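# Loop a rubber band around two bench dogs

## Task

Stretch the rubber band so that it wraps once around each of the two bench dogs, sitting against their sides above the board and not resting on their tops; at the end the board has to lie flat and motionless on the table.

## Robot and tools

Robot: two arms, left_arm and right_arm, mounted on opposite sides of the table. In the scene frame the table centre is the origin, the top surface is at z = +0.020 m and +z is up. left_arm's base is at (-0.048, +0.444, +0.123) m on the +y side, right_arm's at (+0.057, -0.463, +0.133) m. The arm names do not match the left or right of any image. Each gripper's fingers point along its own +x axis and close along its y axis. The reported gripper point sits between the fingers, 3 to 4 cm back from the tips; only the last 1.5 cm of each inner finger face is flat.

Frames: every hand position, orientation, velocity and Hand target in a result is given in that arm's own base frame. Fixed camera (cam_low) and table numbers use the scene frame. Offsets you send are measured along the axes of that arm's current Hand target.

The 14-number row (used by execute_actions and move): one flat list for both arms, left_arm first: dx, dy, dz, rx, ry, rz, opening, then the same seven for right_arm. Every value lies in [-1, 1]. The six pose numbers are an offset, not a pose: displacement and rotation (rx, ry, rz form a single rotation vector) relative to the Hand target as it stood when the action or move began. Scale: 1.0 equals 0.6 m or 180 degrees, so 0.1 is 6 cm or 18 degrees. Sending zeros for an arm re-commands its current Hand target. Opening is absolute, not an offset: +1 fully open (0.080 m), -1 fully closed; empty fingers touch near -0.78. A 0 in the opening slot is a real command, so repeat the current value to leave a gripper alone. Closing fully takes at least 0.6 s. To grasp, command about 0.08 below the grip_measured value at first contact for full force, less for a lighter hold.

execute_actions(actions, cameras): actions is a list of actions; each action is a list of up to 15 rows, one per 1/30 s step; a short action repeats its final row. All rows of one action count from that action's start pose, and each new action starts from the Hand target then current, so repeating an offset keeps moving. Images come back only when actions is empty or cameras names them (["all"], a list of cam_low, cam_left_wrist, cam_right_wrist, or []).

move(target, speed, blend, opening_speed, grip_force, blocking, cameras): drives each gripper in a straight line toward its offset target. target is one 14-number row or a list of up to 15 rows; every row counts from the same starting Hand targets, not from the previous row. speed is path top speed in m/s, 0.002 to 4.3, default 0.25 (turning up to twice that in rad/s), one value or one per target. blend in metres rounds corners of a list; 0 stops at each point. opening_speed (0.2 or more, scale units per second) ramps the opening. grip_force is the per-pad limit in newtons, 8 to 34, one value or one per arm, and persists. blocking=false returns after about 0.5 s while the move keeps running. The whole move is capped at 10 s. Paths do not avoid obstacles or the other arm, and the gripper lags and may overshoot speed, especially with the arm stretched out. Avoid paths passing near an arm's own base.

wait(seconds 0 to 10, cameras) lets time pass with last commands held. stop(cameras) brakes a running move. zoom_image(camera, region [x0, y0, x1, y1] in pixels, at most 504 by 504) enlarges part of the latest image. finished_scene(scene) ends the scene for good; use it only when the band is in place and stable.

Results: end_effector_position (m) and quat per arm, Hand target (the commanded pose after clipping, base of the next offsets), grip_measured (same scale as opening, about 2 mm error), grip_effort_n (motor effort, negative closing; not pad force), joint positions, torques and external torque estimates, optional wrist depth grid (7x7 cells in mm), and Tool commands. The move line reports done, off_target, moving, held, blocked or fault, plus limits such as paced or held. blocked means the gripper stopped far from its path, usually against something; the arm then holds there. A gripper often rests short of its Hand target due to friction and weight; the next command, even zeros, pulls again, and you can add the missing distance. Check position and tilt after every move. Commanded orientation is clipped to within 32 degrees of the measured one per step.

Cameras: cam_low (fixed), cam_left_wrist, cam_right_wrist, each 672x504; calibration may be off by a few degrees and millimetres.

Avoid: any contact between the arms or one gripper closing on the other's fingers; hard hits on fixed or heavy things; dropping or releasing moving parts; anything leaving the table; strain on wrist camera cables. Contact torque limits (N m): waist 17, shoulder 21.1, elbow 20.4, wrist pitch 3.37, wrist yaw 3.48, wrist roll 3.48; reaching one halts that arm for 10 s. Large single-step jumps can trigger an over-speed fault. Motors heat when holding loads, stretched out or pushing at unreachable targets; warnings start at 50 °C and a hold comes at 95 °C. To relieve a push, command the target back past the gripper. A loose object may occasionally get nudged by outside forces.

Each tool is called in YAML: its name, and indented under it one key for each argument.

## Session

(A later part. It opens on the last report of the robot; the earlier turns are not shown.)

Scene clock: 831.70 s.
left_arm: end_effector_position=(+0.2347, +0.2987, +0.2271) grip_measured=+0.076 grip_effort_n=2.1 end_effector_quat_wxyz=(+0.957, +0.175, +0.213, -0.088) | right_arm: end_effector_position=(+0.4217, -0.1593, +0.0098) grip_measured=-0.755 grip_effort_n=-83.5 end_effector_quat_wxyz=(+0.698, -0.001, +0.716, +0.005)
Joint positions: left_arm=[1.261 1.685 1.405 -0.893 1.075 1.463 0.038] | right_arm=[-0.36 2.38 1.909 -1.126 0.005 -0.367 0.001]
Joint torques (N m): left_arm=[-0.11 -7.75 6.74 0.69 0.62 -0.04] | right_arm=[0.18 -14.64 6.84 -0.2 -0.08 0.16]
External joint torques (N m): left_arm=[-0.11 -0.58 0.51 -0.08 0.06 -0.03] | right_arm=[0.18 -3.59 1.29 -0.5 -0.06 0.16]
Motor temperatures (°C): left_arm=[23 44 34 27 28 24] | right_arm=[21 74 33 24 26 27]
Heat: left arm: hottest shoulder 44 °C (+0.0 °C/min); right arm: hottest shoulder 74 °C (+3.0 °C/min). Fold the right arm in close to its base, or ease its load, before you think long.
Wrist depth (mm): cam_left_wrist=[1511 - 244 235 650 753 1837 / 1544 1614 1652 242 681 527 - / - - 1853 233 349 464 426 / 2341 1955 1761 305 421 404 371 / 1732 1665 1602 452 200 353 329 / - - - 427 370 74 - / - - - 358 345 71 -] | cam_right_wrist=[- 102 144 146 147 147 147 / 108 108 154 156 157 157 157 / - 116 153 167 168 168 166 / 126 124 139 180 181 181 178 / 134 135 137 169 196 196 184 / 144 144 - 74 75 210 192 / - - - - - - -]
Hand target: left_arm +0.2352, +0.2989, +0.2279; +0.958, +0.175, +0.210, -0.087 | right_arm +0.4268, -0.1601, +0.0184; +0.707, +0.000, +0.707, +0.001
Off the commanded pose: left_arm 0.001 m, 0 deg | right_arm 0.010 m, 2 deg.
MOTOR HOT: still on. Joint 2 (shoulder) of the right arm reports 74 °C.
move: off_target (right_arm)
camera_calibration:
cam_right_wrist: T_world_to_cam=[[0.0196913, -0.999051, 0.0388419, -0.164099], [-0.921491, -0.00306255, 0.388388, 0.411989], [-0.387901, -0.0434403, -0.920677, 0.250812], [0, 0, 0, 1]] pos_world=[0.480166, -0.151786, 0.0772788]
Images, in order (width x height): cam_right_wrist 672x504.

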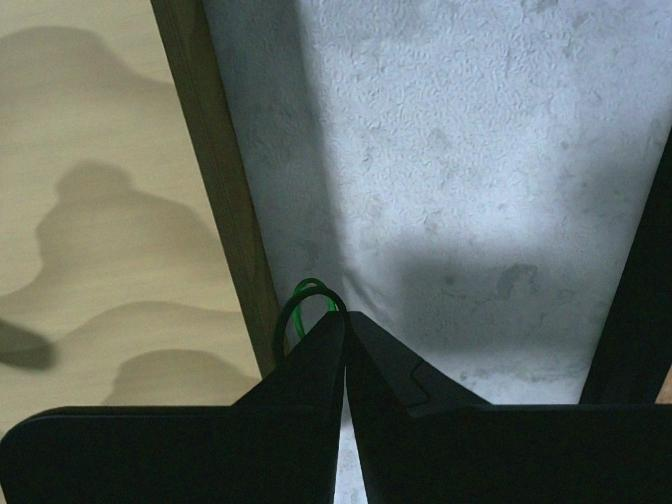

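move:
  target: [0,0,0,0,0,0,0.0761,-0.13,0,-0.02,0,0,0,-1]
  speed: 0.2
  cameras: ["cam_right_wrist","cam_left_wrist","cam_low"]

zoom_image:
  camera: "cam_left_wrist"
  region: [300, 80, 600, 305]

zoom_image:
  camera: "cam_low"
  region: [190, 160, 310, 280]

Scene clock: 835.10 s.
left_arm: end_effector_position=(+0.2347, +0.2987, +0.2271) grip_measured=+0.076 grip_effort_n=2.6 end_effector_quat_wxyz=(+0.957, +0.175, +0.213, -0.088) | right_arm: end_effector_position=(+0.4119, -0.1591, +0.0923) grip_measured=-0.755 grip_effort_n=-83.5 end_effector_quat_wxyz=(+0.701, +0.000, +0.713, +0.001)
Joint positions: left_arm=[1.261 1.685 1.405 -0.893 1.075 1.463 0.038] | right_arm=[-0.367 2.285 2.075 -1.376 0.005 -0.367 0.001]
Joint torques (N m): left_arm=[-0.01 -7.83 6.76 0.73 0.61 -0.05] | right_arm=[-0.17 -13.07 7.01 -0.18 -0.13 -0.08]
External joint torques (N m): left_arm=[0.03 -0.63 0.49 -0.05 0.05 -0.04] | right_arm=[-0.11 -2.42 1.33 -0.5 -0.11 -0.08]
Motor temperatures (°C): left_arm=[23 44 34 27 28 24] | right_arm=[21 74 33 24 26 27]
Heat: left arm: hottest shoulder 44 °C (+0.0 °C/min); right arm: hottest shoulder 74 °C (+4.1 °C/min). Fold the right arm in close to its base, or ease its load, before you think long.
Wrist depth (mm): cam_left_wrist=[1384 1332 177 259 625 737 1920 / 1544 - 202 252 259 525 - / 1652 1705 672 272 479 452 425 / 1920 1920 1665 - 443 398 369 / 1746 1639 1626 453 - 356 328 / - - - - - 74 - / - - - 359 - 71 -] | cam_right_wrist=[175 176 216 222 222 223 220 / 186 187 193 237 232 236 981 / 199 200 203 252 253 251 1094 / 202 215 215 271 273 268 1149 / 231 231 230 284 294 287 1278 / 247 247 - 74 75 311 1331 / - - - - - - -]
Hand target: left_arm +0.2352, +0.2989, +0.2279; +0.958, +0.175, +0.210, -0.087 | right_arm +0.4147, -0.1602, +0.0963; +0.707, +0.000, +0.707, +0.001
Off the commanded pose: left_arm 0.001 m, 0 deg | right_arm 0.005 m, 1 deg.
MOTOR HOT: still on. Joint 2 (shoulder) of the right arm reports 74 °C.
move: done
camera_calibration:
cam_right_wrist: T_world_to_cam=[[0.0119622, -0.999009, 0.0428615, -0.164024], [-0.92537, 0.00518138, 0.379029, 0.374756], [-0.378875, -0.0441968, -0.924392, 0.319566], [0, 0, 0, 1]] pos_world=[0.469826, -0.15168, 0.160392]

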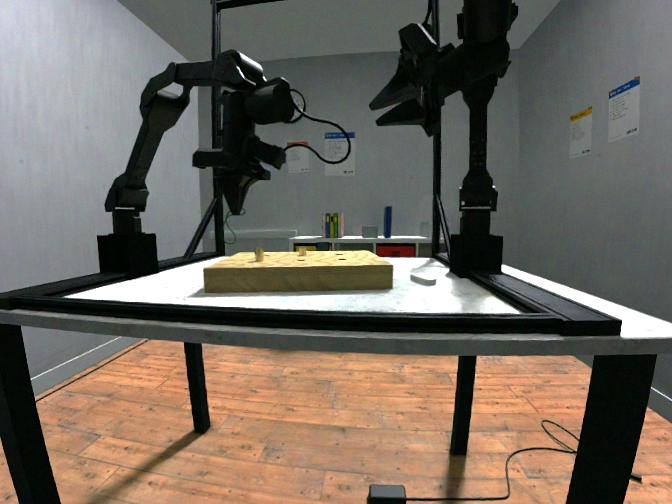

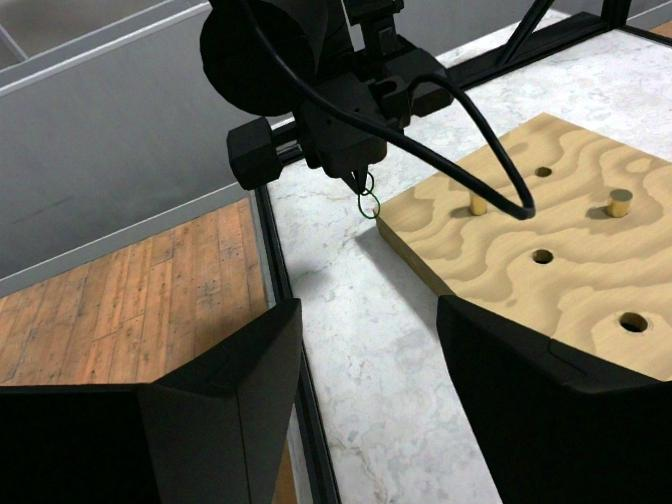

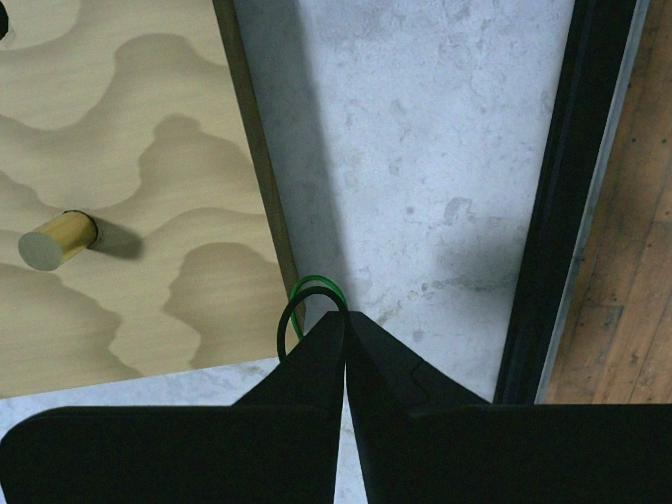

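Scaled by 1.680 from the camera's 672x504 image, which has a finer 960x720 frame.

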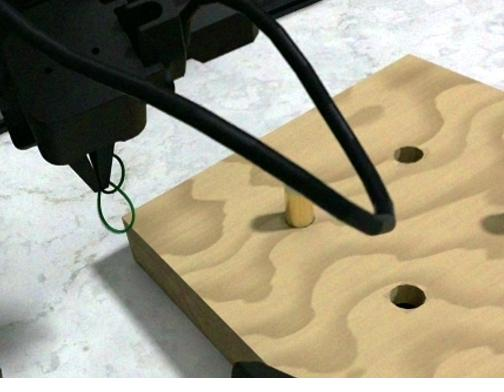

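Scaled by 4.200 from the camera's 672x504 image, which has a finer 960x720 frame.

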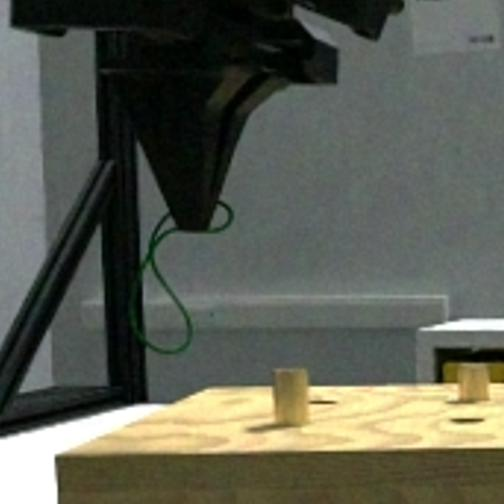

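wait:
  seconds: 0.3
  cameras: ["cam_low","cam_left_wrist"]

zoom_image:
  camera: "cam_low"
  region: [190, 160, 310, 280]

zoom_image:
  camera: "cam_left_wrist"
  region: [320, 140, 440, 230]

Scene clock: 839.50 s.
left_arm: end_effector_position=(+0.2347, +0.2987, +0.2271) grip_measured=+0.076 grip_effort_n=2.6 end_effector_quat_wxyz=(+0.957, +0.175, +0.213, -0.088) | right_arm: end_effector_position=(+0.4119, -0.1591, +0.0923) grip_measured=-0.755 grip_effort_n=-83.5 end_effector_quat_wxyz=(+0.701, +0.000, +0.713, +0.001)
Joint positions: left_arm=[1.261 1.685 1.405 -0.893 1.075 1.463 0.038] | right_arm=[-0.367 2.285 2.075 -1.376 0.005 -0.367 0.001]
Joint torques (N m): left_arm=[-0.09 -7.76 6.88 0.7 0.64 0] | right_arm=[-0.16 -13.22 7.11 -0.2 -0.07 -0.06]
External joint torques (N m): left_arm=[-0.1 -0.6 0.59 -0.11 0.09 0.01] | right_arm=[-0.16 -2.52 1.45 -0.5 -0.05 -0.06]
Motor temperatures (°C): left_arm=[23 44 34 27 28 24] | right_arm=[21 73 34 24 26 27]
Heat: left arm: hottest shoulder 44 °C (+0.0 °C/min); right arm: hottest shoulder 73 °C (+4.0 °C/min). Fold the right arm in close to its base, or ease its load, before you think long.
Wrist depth (mm): cam_left_wrist=[- - 176 251 604 735 - / 1533 - 203 253 245 539 - / 1652 1837 313 512 482 458 428 / 1886 1853 1718 581 444 400 369 / 1705 1665 1511 - - 356 329 / - - - - - 74 - / - - - 344 345 71 -] | cam_right_wrist=[175 175 179 222 222 222 218 / 187 187 192 236 237 237 989 / 199 199 203 253 253 250 1058 / 201 214 215 271 272 265 1173 / 231 232 229 282 294 287 1264 / 248 243 - 74 75 316 1339 / - - - - - - -]
Hand target: left_arm +0.2352, +0.2989, +0.2279; +0.958, +0.175, +0.210, -0.087 | right_arm +0.4147, -0.1602, +0.0963; +0.707, +0.000, +0.707, +0.001
Tool commands: left_gripper/opening=+0.0761 right_gripper/opening=-1.0
Off the commanded pose: left_arm 0.001 m, 0 deg | right_arm 0.005 m, 1 deg.
MOTOR HOT: still on. Joint 2 (shoulder) of the right arm reports 73 °C.
wait: 0.30 s; at rest from the start
Images, in order (width x height): cam_low 672x504, cam_left_wrist 672x504.

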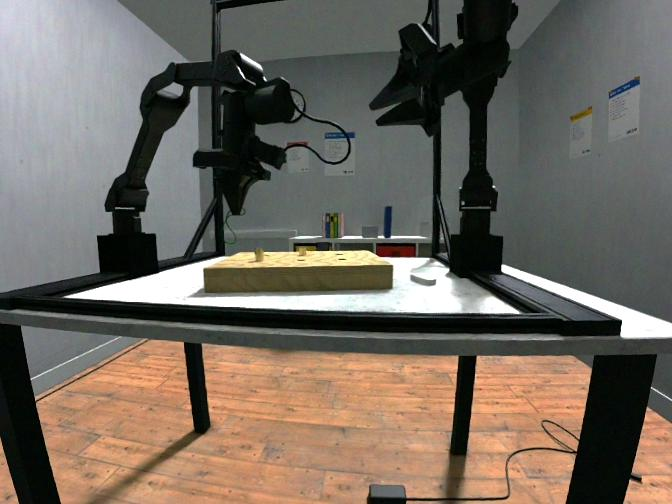

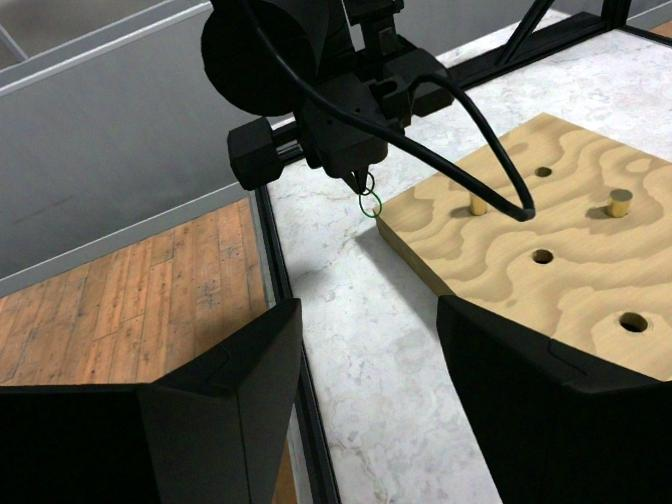

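Scaled by 4.200 from the camera's 672x504 image, which has a finer 960x720 frame.

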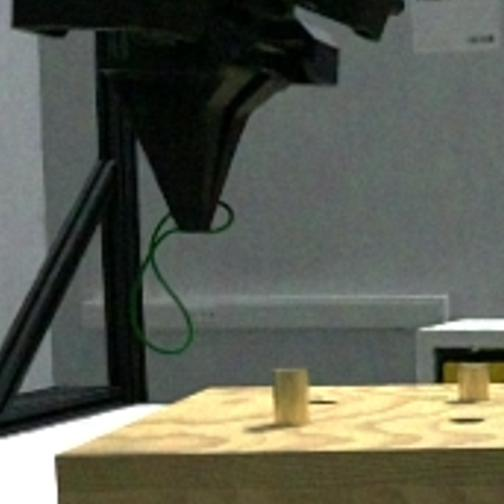

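Scaled by 4.200 from the camera's 672x504 image, which has a finer 960x720 frame.

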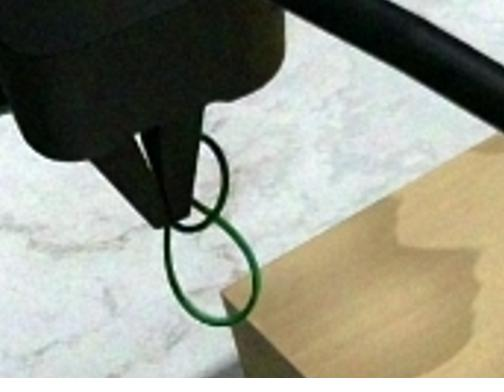

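move:
  target:
    - [0,0,0,0,0,0,0.0761,0,0.1,0,0,0,0,-1]
    - [0,0,0,0,0,0,0.0761,0.15,0.1,0,0,0,0,-1]
    - [0,0,0,0,0,0,0.0761,0.15,0.1,0,0,0,0,-0.5]
  speed: 0.2
  cameras: ["cam_right_wrist"]

Scene clock: 844.17 s.
left_arm: end_effector_position=(+0.2347, +0.2987, +0.2271) grip_measured=+0.076 grip_effort_n=2.1 end_effector_quat_wxyz=(+0.957, +0.175, +0.213, -0.088) | right_arm: end_effector_position=(+0.4162, -0.1008, +0.0122) grip_measured=-0.503 grip_effort_n=16.5 end_effector_quat_wxyz=(+0.710, -0.005, +0.704, +0.001)
Joint positions: left_arm=[1.261 1.685 1.405 -0.893 1.075 1.463 0.038] | right_arm=[-0.237 2.253 1.698 -1.007 0.003 -0.245 0.012]
Joint torques (N m): left_arm=[-0.07 -7.68 6.72 0.7 0.66 -0.03] | right_arm=[-0.01 -11.34 4.31 0.44 -0.03 0.18]
External joint torques (N m): left_arm=[-0.07 -0.58 0.52 -0.08 0.11 -0.01] | right_arm=[-0.01 -1.06 -1.19 0.07 -0.02 0.18]
Motor temperatures (°C): left_arm=[23 44 34 27 28 24] | right_arm=[21 73 34 24 26 27]
Heat: left arm: hottest shoulder 44 °C (+0.0 °C/min); right arm: hottest shoulder 73 °C (+2.0 °C/min). Fold the right arm in close to its base, or ease its load, before you think long.
Wrist depth (mm): cam_left_wrist=[- 1393 - 254 246 725 764 / - - - - 229 505 - / - - 696 368 304 451 424 / 1821 1920 1746 558 438 402 364 / 1791 1705 1511 - - 356 330 / - - - 411 - 74 - / - - - 362 - 71 -] | cam_right_wrist=[- 106 107 107 153 150 155 / 112 112 113 114 161 164 165 / 119 120 120 121 171 175 176 / 127 128 130 130 183 187 189 / 132 133 137 137 196 200 203 / - 144 - 98 75 214 216 / - - - 163 - - -]
Hand target: left_arm +0.2352, +0.2989, +0.2279; +0.958, +0.175, +0.210, -0.087 | right_arm +0.4147, -0.1001, +0.0063; +0.707, +0.000, +0.707, +0.001
Off the commanded pose: left_arm 0.001 m, 0 deg | right_arm 0.006 m, 1 deg.
MOTOR HOT: still on. Joint 2 (shoulder) of the right arm reports 73 °C.
move: done
camera_calibration:
cam_right_wrist: T_world_to_cam=[[0.018583, -0.998589, 0.0497474, -0.105255], [-0.934526, 0.000339057, 0.355895, 0.412344], [-0.355409, -0.0531038, -0.933201, 0.239216], [0, 0, 0, 1]] pos_world=[0.472322, -0.0925432, 0.0817218]
Images, in order (width x height): cam_right_wrist 672x504.

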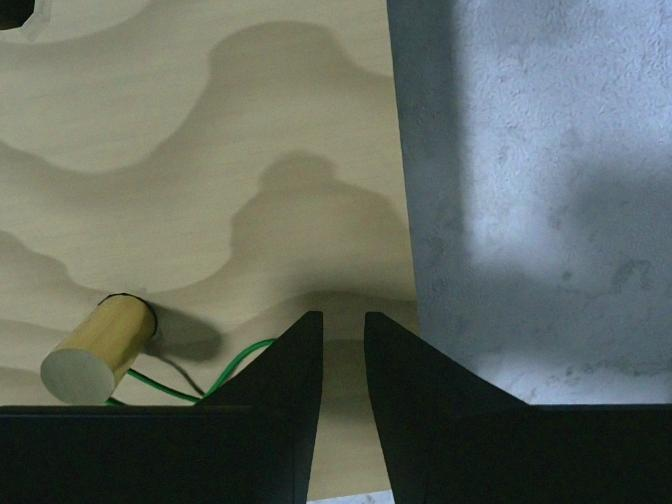

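move:
  target:
    - [0,0,0,0,0,0,0.0761,-0.06,0,0,0,0,0,-0.5]
    - [0,0,0,0,0,0,0.0761,-0.06,0,-0.09,0,0,0,-0.5]
  speed: 0.2
  cameras: ["cam_right_wrist"]

Scene clock: 847.13 s.
left_arm: end_effector_position=(+0.2347, +0.2987, +0.2271) grip_measured=+0.076 grip_effort_n=2.1 end_effector_quat_wxyz=(+0.957, +0.175, +0.213, -0.088) | right_arm: end_effector_position=(+0.3615, -0.1013, +0.0399) grip_measured=-0.503 grip_effort_n=16.5 end_effector_quat_wxyz=(+0.703, +0.003, +0.711, -0.003)
Joint positions: left_arm=[1.261 1.685 1.405 -0.893 1.075 1.463 0.038] | right_arm=[-0.272 2.038 1.471 -1.014 0.003 -0.265 0.012]
Joint torques (N m): left_arm=[0.02 -7.72 6.79 0.74 0.67 -0.01] | right_arm=[0.08 -12.56 3.83 0.39 -0.02 -0.11]
External joint torques (N m): left_arm=[0.01 -0.6 0.52 -0.06 0.12 0] | right_arm=[0.09 -3.68 -1.6 0.07 -0.01 -0.11]
Motor temperatures (°C): left_arm=[23 44 34 27 28 24] | right_arm=[21 73 34 24 26 27]
Heat: left arm: hottest shoulder 44 °C (+0.0 °C/min); right arm: hottest shoulder 73 °C (+1.0 °C/min). Fold the right arm in close to its base, or ease its load, before you think long.
Wrist depth (mm): cam_left_wrist=[- - - 248 387 672 2341 / 1366 - - 367 320 358 - / - - 1937 383 503 463 424 / 2449 1973 1746 549 438 404 371 / 1732 1652 1544 - 105 355 331 / - - - - - 74 - / - - - 359 - 71 -] | cam_right_wrist=[134 132 133 134 178 180 181 / 138 139 142 142 191 192 193 / 152 149 151 151 156 205 206 / 160 161 162 163 215 220 221 / 173 173 172 172 230 238 235 / 246 247 - 94 75 255 252 / - - - - - - -]
Hand target: left_arm +0.2352, +0.2989, +0.2279; +0.958, +0.175, +0.210, -0.087 | right_arm +0.3607, -0.1002, +0.0423; +0.707, +0.000, +0.707, +0.001
Off the commanded pose: left_arm 0.001 m, 0 deg | right_arm 0.003 m, 1 deg.
MOTOR HOT: still on. Joint 2 (shoulder) of the right arm reports 73 °C.
move: done
camera_calibration:
cam_right_wrist: T_world_to_cam=[[0.00399839, -0.999006, 0.0444046, -0.100674], [-0.927238, 0.0129238, 0.374249, 0.349207], [-0.374451, -0.04267, -0.926264, 0.253187], [0, 0, 0, 1]] pos_world=[0.419006, -0.0942839, 0.108298]
Images, in order (width x height): cam_right_wrist 672x504.

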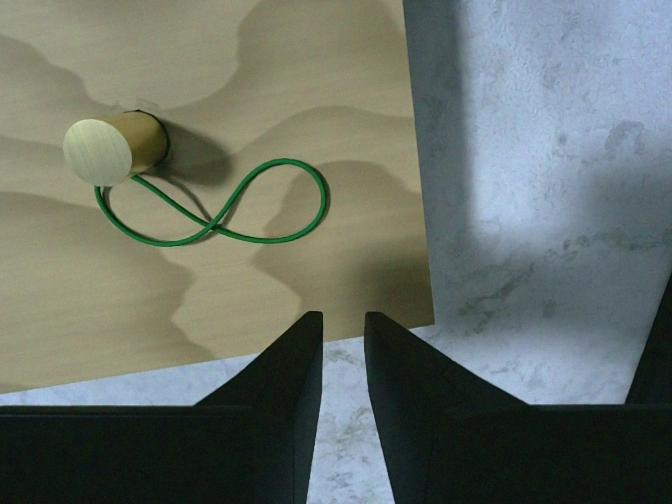

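zoom_image:
  camera: "cam_right_wrist"
  region: [160, 180, 260, 255]

Scaled by 5.040 from the camera's 672x504 image, which has a finer 960x720 frame.

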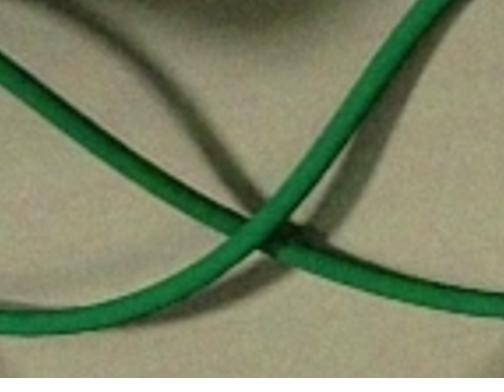

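move:
  target: [0,0,0,0,0,0,0.0761,0.02,0.0565,0.06,0.5,0,0,-0.4]
  speed: 0.4
  cameras: ["cam_right_wrist"]

Scene clock: 872.47 s.
left_arm: end_effector_position=(+0.2347, +0.2987, +0.2271) grip_measured=+0.076 grip_effort_n=2.6 end_effector_quat_wxyz=(+0.957, +0.175, +0.213, -0.088) | right_arm: end_effector_position=(+0.3933, -0.0658, +0.0324) grip_measured=-0.403 grip_effort_n=17.0 end_effector_quat_wxyz=(+0.501, +0.499, +0.503, -0.497)
Joint positions: left_arm=[1.261 1.685 1.405 -0.893 1.075 1.463 0.038] | right_arm=[-0.167 2.124 1.572 -1.019 -0.005 1.395 0.017]
Joint torques (N m): left_arm=[-0.2 -7.76 6.9 0.73 0.63 -0.06] | right_arm=[0.31 -9.76 6.76 -0.19 0.09 0.21]
External joint torques (N m): left_arm=[-0.21 -0.66 0.68 -0.05 0.09 -0.05] | right_arm=[0.27 -0.29 1.3 -0.5 0.04 0.21]
Motor temperatures (°C): left_arm=[23 44 34 27 28 24] | right_arm=[21 70 32 24 26 27]
Heat: left arm: hottest shoulder 44 °C (+0.0 °C/min); right arm: hottest shoulder 70 °C (-5.0 °C/min). Fold the right arm in close to its base, or ease its load, before you think long.
Wrist depth (mm): cam_left_wrist=[1340 1500 1490 581 232 710 1544 / 1511 - - 353 327 492 - / - - 2197 600 473 450 426 / 2243 1902 1746 590 440 401 372 / 1837 1705 1544 - - 356 331 / - - - 407 - 74 - / - - - 362 352 71 -] | cam_right_wrist=[166 168 171 174 177 180 185 / 173 173 136 137 139 146 196 / 137 139 142 145 148 154 210 / 145 147 151 153 157 164 223 / 154 157 159 161 166 173 239 / 168 163 - 139 81 245 256 / - - - 189 - - -]
Hand target: left_arm +0.2352, +0.2989, +0.2279; +0.958, +0.175, +0.210, -0.087 | right_arm +0.3967, -0.0662, +0.0303; +0.500, +0.500, +0.500, -0.500
Off the commanded pose: left_arm 0.001 m, 0 deg | right_arm 0.004 m, 0 deg.
MOTOR HOT: still on. Joint 2 (shoulder) of the right arm reports 70 °C.
move: done
camera_calibration:
cam_right_wrist: T_world_to_cam=[[-0.998856, -0.0192385, 0.0437825, 0.393981], [-0.00178214, 0.929852, 0.367929, 0.0776406], [-0.0477896, 0.36743, -0.928823, 0.158289], [0, 0, 0, 1]] pos_world=[0.401233, -0.122775, 0.101207]
Images, in order (width x height): cam_right_wrist 672x504.

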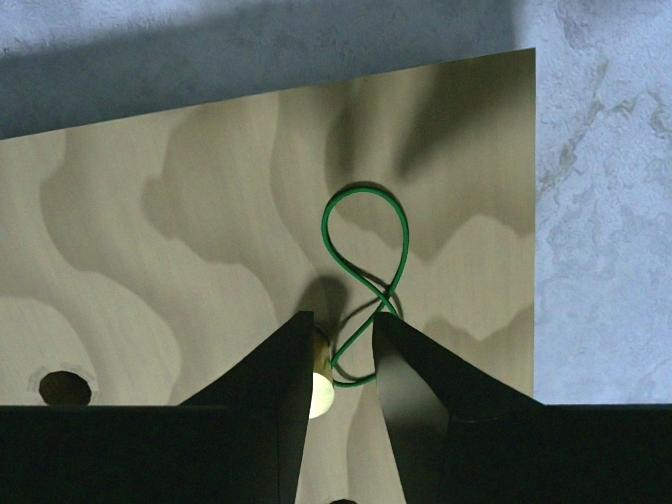

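move:
  target:
    - [0,0,0,0,0,0,0.0761,0.03,0.009,0.027,0,0,0,-0.4]
    - [0,0,0,0,0,0,0.0761,0.088,0.009,0.027,0,0,0,-0.4]
  speed: 0.12
  cameras: ["cam_right_wrist"]

Scene clock: 877.13 s.
left_arm: end_effector_position=(+0.2347, +0.2987, +0.2271) grip_measured=+0.076 grip_effort_n=2.6 end_effector_quat_wxyz=(+0.957, +0.175, +0.213, -0.088) | right_arm: end_effector_position=(+0.4068, -0.0828, -0.0120) grip_measured=-0.403 grip_effort_n=14.2 end_effector_quat_wxyz=(+0.506, +0.506, +0.495, -0.493)
Joint positions: left_arm=[1.261 1.685 1.405 -0.893 1.075 1.463 0.038] | right_arm=[-0.203 2.228 1.552 -0.872 -0.006 1.366 0.017]
Joint torques (N m): left_arm=[-0.08 -7.79 6.74 0.72 0.64 0] | right_arm=[0.15 -9.71 3.6 0.39 0.03 -0.06]
External joint torques (N m): left_arm=[-0.08 -0.67 0.52 -0.05 0.09 0.01] | right_arm=[0.2 0.15 -1.6 0.05 -0.02 -0.06]
Motor temperatures (°C): left_arm=[23 44 34 27 28 24] | right_arm=[21 70 32 24 26 27]
Heat: left arm: hottest shoulder 44 °C (+0.0 °C/min); right arm: hottest shoulder 70 °C (-4.1 °C/min). Fold the right arm in close to its base, or ease its load, before you think long.
Wrist depth (mm): cam_left_wrist=[1691 1544 1626 - 269 753 679 / - 1776 1567 792 255 496 581 / - 1837 1853 379 348 459 424 / 1902 1869 1718 520 438 398 370 / 1853 1602 1578 450 - 356 332 / - - - - - 74 - / - - - 362 - 71 -] | cam_right_wrist=[131 131 134 136 137 140 141 / 137 140 141 142 142 138 102 / 142 142 102 102 103 104 105 / - 104 105 107 108 110 112 / 109 110 111 113 114 117 121 / - 115 - 121 81 124 127 / - - - 126 - - -]
Hand target: left_arm +0.2352, +0.2989, +0.2279; +0.958, +0.175, +0.210, -0.087 | right_arm +0.4020, -0.0824, -0.0225; +0.500, +0.500, +0.500, -0.500
Off the commanded pose: left_arm 0.001 m, 0 deg | right_arm 0.012 m, 1 deg.
MOTOR HOT: still on. Joint 2 (shoulder) of the right arm reports 70 °C.
move: off_target (right_arm)
camera_calibration:
cam_right_wrist: T_world_to_cam=[[-0.99972, -0.0128373, 0.0198792, 0.409682], [-0.00470229, 0.931082, 0.364781, 0.111014], [-0.023192, 0.364585, -0.930881, 0.113715], [0, 0, 0, 1]] pos_world=[0.412727, -0.139563, 0.0572155]
Images, in order (width x height): cam_right_wrist 672x504.

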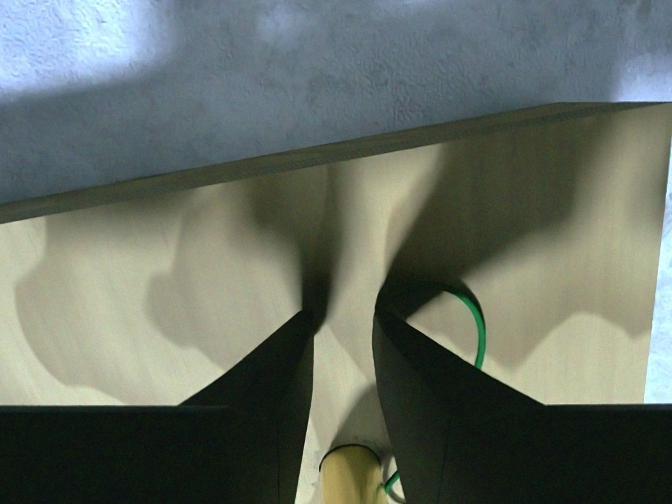

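move:
  target:
    - [0,0,0,0,0,0,0.0761,-0.04,0,0,0,0,0,-0.4]
    - [0,0,0,0,0,0,0.0761,-0.04,-0.022,0,0,0,0,-0.4]
    - [0,0,0,0,0,0,0.0761,0.007,-0.022,0,0,0,0,-0.4]
  speed: 0.12
  cameras: ["cam_right_wrist"]

Scene clock: 881.90 s.
left_arm: end_effector_position=(+0.2347, +0.2987, +0.2271) grip_measured=+0.076 grip_effort_n=2.6 end_effector_quat_wxyz=(+0.957, +0.175, +0.213, -0.088) | right_arm: end_effector_position=(+0.3953, -0.0817, -0.0139) grip_measured=-0.403 grip_effort_n=13.7 end_effector_quat_wxyz=(+0.509, +0.506, +0.494, -0.491)
Joint positions: left_arm=[1.261 1.685 1.405 -0.893 1.075 1.463 0.038] | right_arm=[-0.206 2.187 1.475 -0.829 -0.006 1.36 0.017]
Joint torques (N m): left_arm=[-0.07 -7.73 6.78 0.74 0.64 -0.01] | right_arm=[-0.36 -8.87 3.08 0.55 0.1 -0.06]
External joint torques (N m): left_arm=[-0.07 -0.67 0.61 -0.03 0.1 0] | right_arm=[-0.36 0.68 -2.08 0.19 0.06 -0.06]
Motor temperatures (°C): left_arm=[23 44 34 27 28 24] | right_arm=[21 70 32 24 26 27]
Heat: left arm: hottest shoulder 44 °C (+0.0 °C/min); right arm: hottest shoulder 70 °C (-3.0 °C/min). Fold the right arm in close to its base, or ease its load, before you think long.
Wrist depth (mm): cam_left_wrist=[- 1393 1430 289 280 - 1776 / - - - 748 262 542 - / 1869 - 1853 373 353 464 424 / 1853 1955 1732 - 438 401 372 / 1776 1639 1511 448 - 358 330 / - - - 411 - 74 - / - - - 352 - 71 -] | cam_right_wrist=[131 131 133 134 135 138 139 / 137 139 140 140 140 118 144 / 142 120 100 100 101 102 106 / - 103 104 105 107 109 113 / 108 109 110 111 112 116 174 / - 114 - 119 82 122 186 / - - - 125 - - -]
Hand target: left_arm +0.2352, +0.2989, +0.2279; +0.958, +0.175, +0.210, -0.087 | right_arm +0.3888, -0.0823, -0.0267; +0.500, +0.500, +0.500, -0.500
Off the commanded pose: left_arm 0.001 m, 0 deg | right_arm 0.014 m, 2 deg.
MOTOR HOT: still on. Joint 2 (shoulder) of the right arm reports 70 °C.
move: off_target (right_arm)
camera_calibration:
cam_right_wrist: T_world_to_cam=[[-0.999775, -0.0158903, 0.0140871, 0.397938], [-0.0096852, 0.931567, 0.363441, 0.112667], [-0.0188983, 0.363222, -0.931511, 0.109362], [0, 0, 0, 1]] pos_world=[0.401007, -0.138356, 0.055318]
Images, in order (width x height): cam_right_wrist 672x504.

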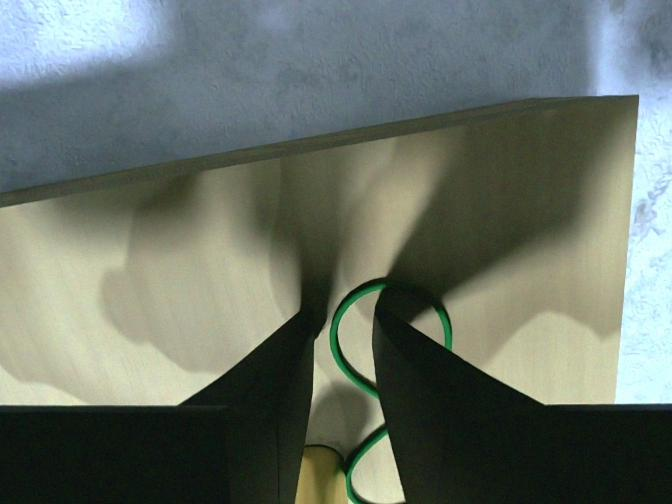

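move:
  target:
    - [0,0,0,0,0,0,0.0761,0.003,0,0,0,0,0,-1]
    - [0,0,0,0,0,0,0.0761,-0.08,0,0,0,0,0,-1]
    - [0,0,0,0,0,0,0.0761,-0.08,-0.083,0,0,0,0,-1]
  speed: 0.12
  opening_speed: 0.8
  cameras: ["cam_right_wrist","cam_low"]

zoom_image:
  camera: "cam_low"
  region: [190, 200, 310, 290]

Scene clock: 887.63 s.
left_arm: end_effector_position=(+0.2347, +0.2987, +0.2271) grip_measured=+0.076 grip_effort_n=2.1 end_effector_quat_wxyz=(+0.957, +0.175, +0.213, -0.088) | right_arm: end_effector_position=(+0.3402, -0.0814, +0.0193) grip_measured=-0.755 grip_effort_n=-83.5 end_effector_quat_wxyz=(+0.496, +0.500, +0.505, -0.499)
Joint positions: left_arm=[1.261 1.685 1.405 -0.893 1.075 1.463 0.038] | right_arm=[-0.238 1.978 1.293 -0.898 -0.008 1.331 0.001]
Joint torques (N m): left_arm=[-0.04 -7.66 6.77 0.69 0.66 -0.03] | right_arm=[-0.07 -11.74 3.62 0.35 0.1 -0.05]
External joint torques (N m): left_arm=[0 -0.51 0.52 -0.09 0.1 -0.02] | right_arm=[-0.02 -3.64 -1.46 0.09 0.05 -0.05]
Motor temperatures (°C): left_arm=[23 44 34 27 28 24] | right_arm=[21 71 32 24 26 27]
Heat: left arm: hottest shoulder 44 °C (+0.0 °C/min); right arm: hottest shoulder 71 °C (-3.0 °C/min). Fold the right arm in close to its base, or ease its load, before you think long.
Wrist depth (mm): cam_left_wrist=[- - - 294 276 - 775 / 1602 1626 1665 380 389 512 - / 1791 1955 1991 - 435 469 424 / 2089 1886 1776 522 442 398 371 / 1853 1652 1567 - - 356 329 / - - - - - 74 - / - - - 346 345 71 -] | cam_right_wrist=[157 158 162 165 168 172 174 / 165 165 166 129 177 182 187 / 127 128 131 133 190 193 198 / 134 136 139 142 200 207 209 / 142 145 148 149 215 222 227 / 150 152 - 74 75 235 243 / - - - - - - -]
Hand target: left_arm +0.2352, +0.2989, +0.2279; +0.958, +0.175, +0.210, -0.087 | right_arm +0.3390, -0.0825, +0.0213; +0.500, +0.500, +0.500, -0.500
Off the commanded pose: left_arm 0.001 m, 0 deg | right_arm 0.003 m, 1 deg.
MOTOR HOT: still on. Joint 2 (shoulder) of the right arm reports 71 °C.
move: done
camera_calibration:
cam_right_wrist: T_world_to_cam=[[-0.998474, -0.0133554, 0.0535883, 0.341281], [0.00760965, 0.927795, 0.373012, 0.093414], [-0.0547007, 0.372851, -0.926278, 0.152039], [0, 0, 0, 1]] pos_world=[0.348366, -0.138799, 0.0876975]
Images, in order (width x height): cam_low 672x504, cam_right_wrist 672x504.

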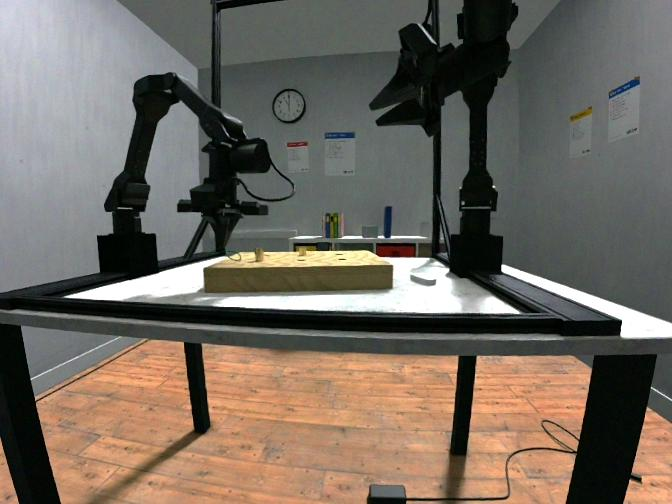

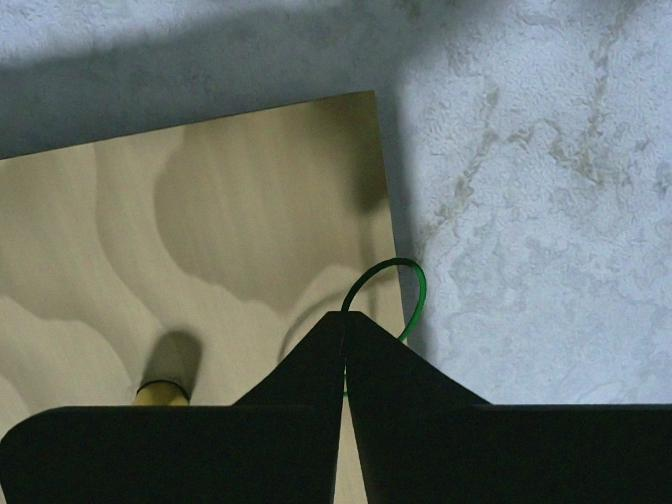

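Scaled by 4.200 from the camera's 672x504 image, which has a finer 960x720 frame.

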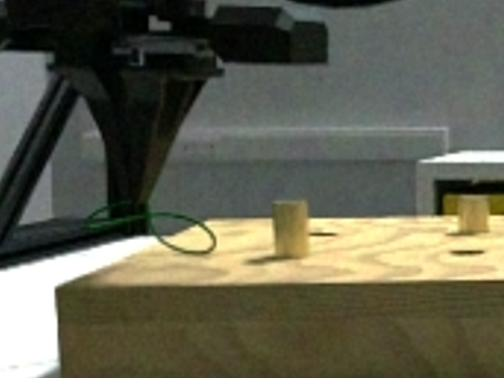

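move:
  target:
    - [0,0,0,0,0,0,0.0761,-0.06,0,0,0,0,0,-1]
    - [0,0,0,0,0,0,0.0761,-0.06,0.12,0,0,0,0,-1]
  speed: 0.15
  cameras: ["cam_right_wrist","cam_low","cam_left_wrist"]

zoom_image:
  camera: "cam_low"
  region: [190, 200, 310, 290]

zoom_image:
  camera: "cam_left_wrist"
  region: [370, 130, 520, 242]

Scene clock: 894.60 s.
left_arm: end_effector_position=(+0.2347, +0.2987, +0.2271) grip_measured=+0.076 grip_effort_n=2.6 end_effector_quat_wxyz=(+0.957, +0.175, +0.213, -0.088) | right_arm: end_effector_position=(+0.4078, -0.0808, +0.0597) grip_measured=-0.755 grip_effort_n=-83.5 end_effector_quat_wxyz=(+0.501, +0.500, +0.504, -0.495)
Joint positions: left_arm=[1.261 1.685 1.405 -0.893 1.075 1.463 0.038] | right_arm=[-0.198 2.164 1.746 -1.154 -0.008 1.363 0.001]
Joint torques (N m): left_arm=[-0.08 -7.66 6.7 0.71 0.65 -0.03] | right_arm=[-0.02 -10.2 7.1 -0.15 0.13 0.23]
External joint torques (N m): left_arm=[-0.09 -0.54 0.46 -0.08 0.1 -0.02] | right_arm=[0.03 -0.31 1.51 -0.46 0.09 0.23]
Motor temperatures (°C): left_arm=[23 44 34 27 28 24] | right_arm=[21 71 32 24 26 27]
Heat: left arm: hottest shoulder 44 °C (+0.0 °C/min); right arm: hottest shoulder 71 °C (-3.0 °C/min). Fold the right arm in close to its base, or ease its load, before you think long.
Wrist depth (mm): cam_left_wrist=[- - - 1590 204 685 740 / - - 1705 312 311 481 - / 1639 1761 1718 - 305 454 425 / 1920 1902 1886 - 423 400 371 / 1746 1639 1490 - - 355 329 / - - - 404 - 74 - / - - - 358 348 71 -] | cam_right_wrist=[188 191 194 197 201 206 211 / 199 201 205 206 207 214 222 / 180 167 168 172 175 182 238 / 171 174 178 181 186 194 255 / 182 185 189 190 199 204 272 / 193 196 - 74 75 219 290 / - - - - - - -]
Hand target: left_arm +0.2352, +0.2989, +0.2279; +0.958, +0.175, +0.210, -0.087 | right_arm +0.4111, -0.0825, +0.0574; +0.500, +0.500, +0.500, -0.500
Off the commanded pose: left_arm 0.001 m, 0 deg | right_arm 0.004 m, 1 deg.
MOTOR HOT: still on. Joint 2 (shoulder) of the right arm reports 71 °C.
move: done
camera_calibration:
cam_right_wrist: T_world_to_cam=[[-0.99885, -0.0205975, 0.0432942, 0.406858], [-0.00308172, 0.928728, 0.37075, 0.0818653], [-0.047845, 0.37019, -0.927723, 0.190002], [0, 0, 0, 1]] pos_world=[0.415733, -0.137987, 0.128303]

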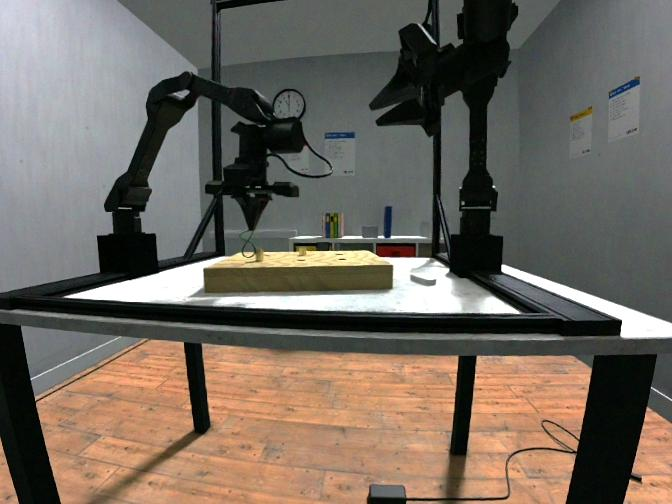

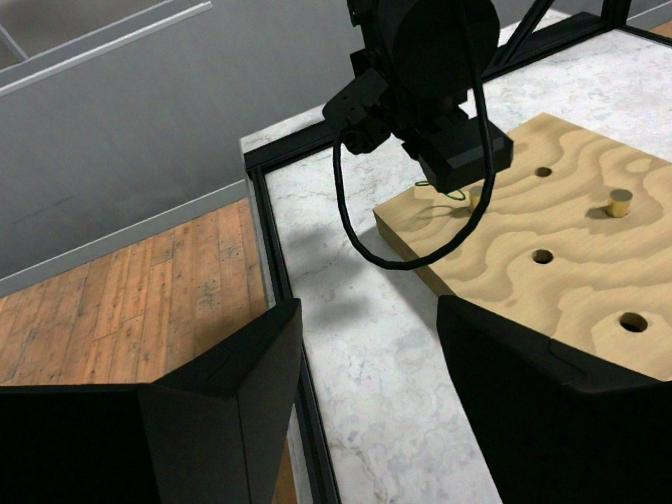

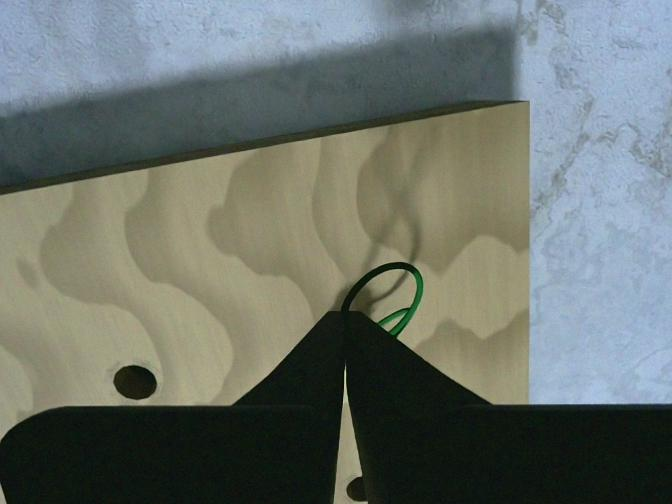

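Scaled by 4.200 from the camera's 672x504 image, which has a finer 960x720 frame.

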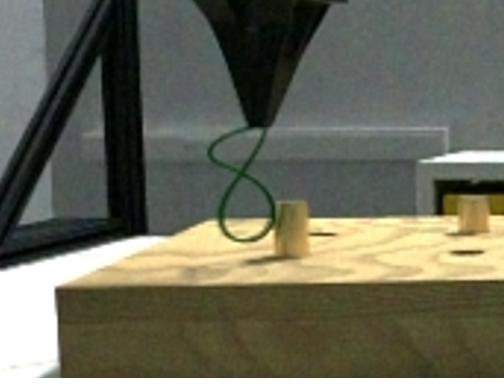

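Scaled by 3.360 from the camera's 672x504 image, which has a finer 960x720 frame.

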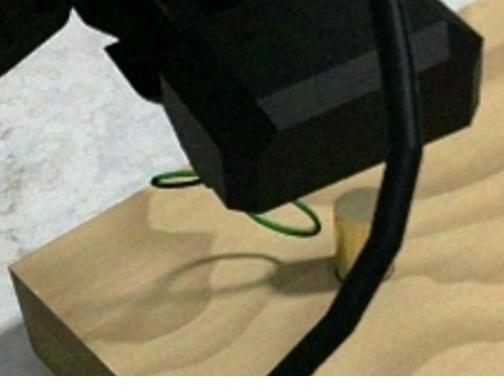

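move:
  target:
    - [0,0,0,0,0,0,0.0761,-0.045,0,0,0,0,0,-1]
    - [0,0,0,0,0,0,0.0761,-0.045,0.032,-0.035,0,0,0,-1]
  speed: 0.15
  cameras: ["cam_low","cam_left_wrist","cam_right_wrist"]

zoom_image:
  camera: "cam_low"
  region: [190, 200, 310, 290]

zoom_image:
  camera: "cam_left_wrist"
  region: [370, 130, 520, 242]

Scene clock: 899.77 s.
left_arm: end_effector_position=(+0.2347, +0.2987, +0.2271) grip_measured=+0.076 grip_effort_n=2.6 end_effector_quat_wxyz=(+0.957, +0.175, +0.213, -0.088) | right_arm: end_effector_position=(+0.4272, -0.0596, +0.0868) grip_measured=-0.755 grip_effort_n=-83.5 end_effector_quat_wxyz=(+0.501, +0.499, +0.504, -0.496)
Joint positions: left_arm=[1.261 1.685 1.405 -0.893 1.075 1.463 0.038] | right_arm=[-0.141 2.219 1.943 -1.295 -0.006 1.42 0.001]
Joint torques (N m): left_arm=[-0.07 -7.72 6.69 0.7 0.62 -0.06] | right_arm=[-0.09 -10.71 7.12 -0.19 0.09 0.23]
External joint torques (N m): left_arm=[-0.04 -0.59 0.44 -0.09 0.06 -0.04] | right_arm=[-0.1 -0.38 1.44 -0.48 0.05 0.23]
Motor temperatures (°C): left_arm=[23 44 34 27 28 24] | right_arm=[21 72 32 24 26 27]
Heat: left arm: hottest shoulder 44 °C (+0.0 °C/min); right arm: hottest shoulder 72 °C (-1.0 °C/min). Fold the right arm in close to its base, or ease its load, before you think long.
Wrist depth (mm): cam_left_wrist=[1323 1349 1614 609 267 191 1955 / - - - 277 280 246 - / 1837 - 732 660 497 448 424 / 2010 1869 1732 527 439 396 371 / 1837 1665 - - - 357 329 / - - - - - 74 - / - - - - - 71 -] | cam_right_wrist=[211 214 217 222 227 229 235 / 221 222 223 189 190 196 248 / 188 189 193 197 202 210 267 / 197 200 205 209 215 222 284 / 210 215 218 195 229 238 306 / 221 225 - 74 75 251 323 / - - - - - - -]
Hand target: left_arm +0.2352, +0.2989, +0.2279; +0.958, +0.175, +0.210, -0.087 | right_arm +0.4303, -0.0614, +0.0844; +0.500, +0.500, +0.500, -0.499
Off the commanded pose: left_arm 0.001 m, 0 deg | right_arm 0.004 m, 1 deg.
MOTOR HOT: still on. Joint 2 (shoulder) of the right arm reports 72 °C.
move: done
camera_calibration:
cam_right_wrist: T_world_to_cam=[[-0.998817, -0.0214815, 0.043629, 0.42543], [-0.00385442, 0.929296, 0.369315, 0.052678], [-0.0484777, 0.36871, -0.928279, 0.208473], [0, 0, 0, 1]] pos_world=[0.435236, -0.116681, 0.155505]

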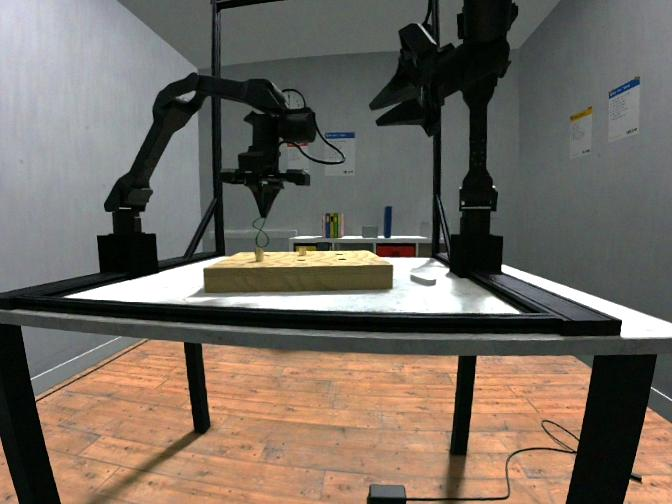

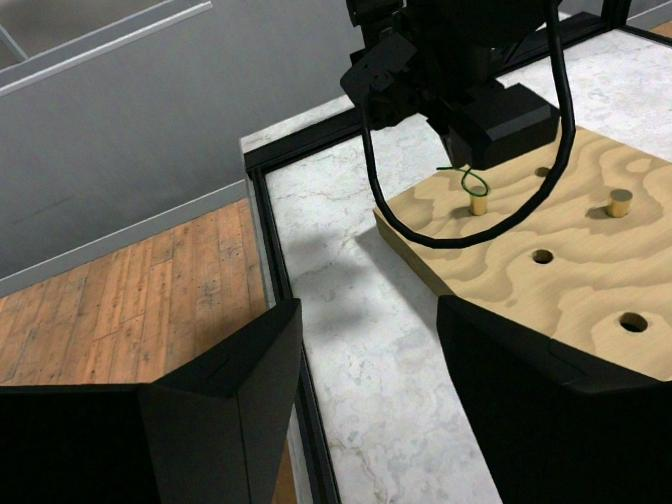

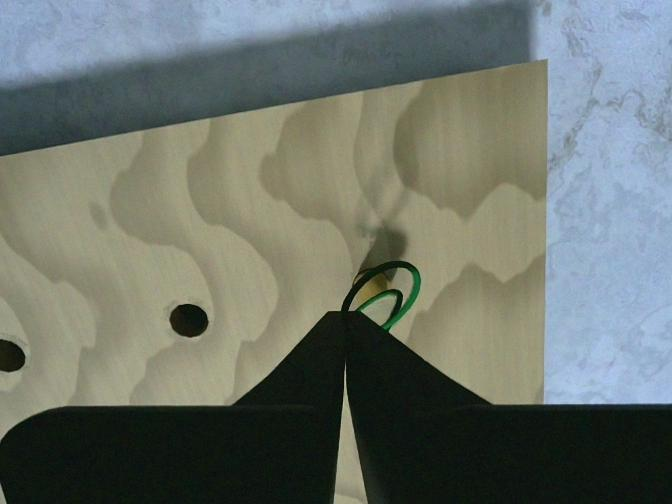

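Scaled by 4.200 from the camera's 672x504 image, which has a finer 960x720 frame.

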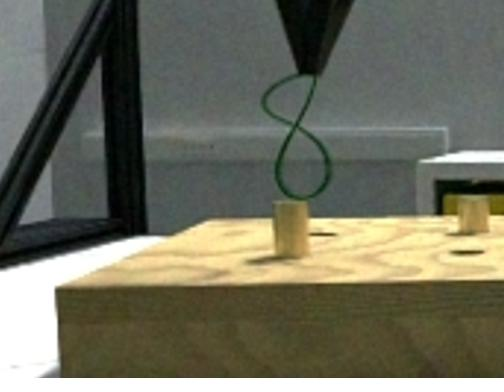

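Scaled by 3.360 from the camera's 672x504 image, which has a finer 960x720 frame.

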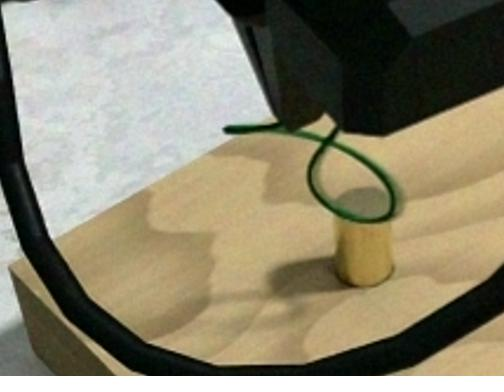

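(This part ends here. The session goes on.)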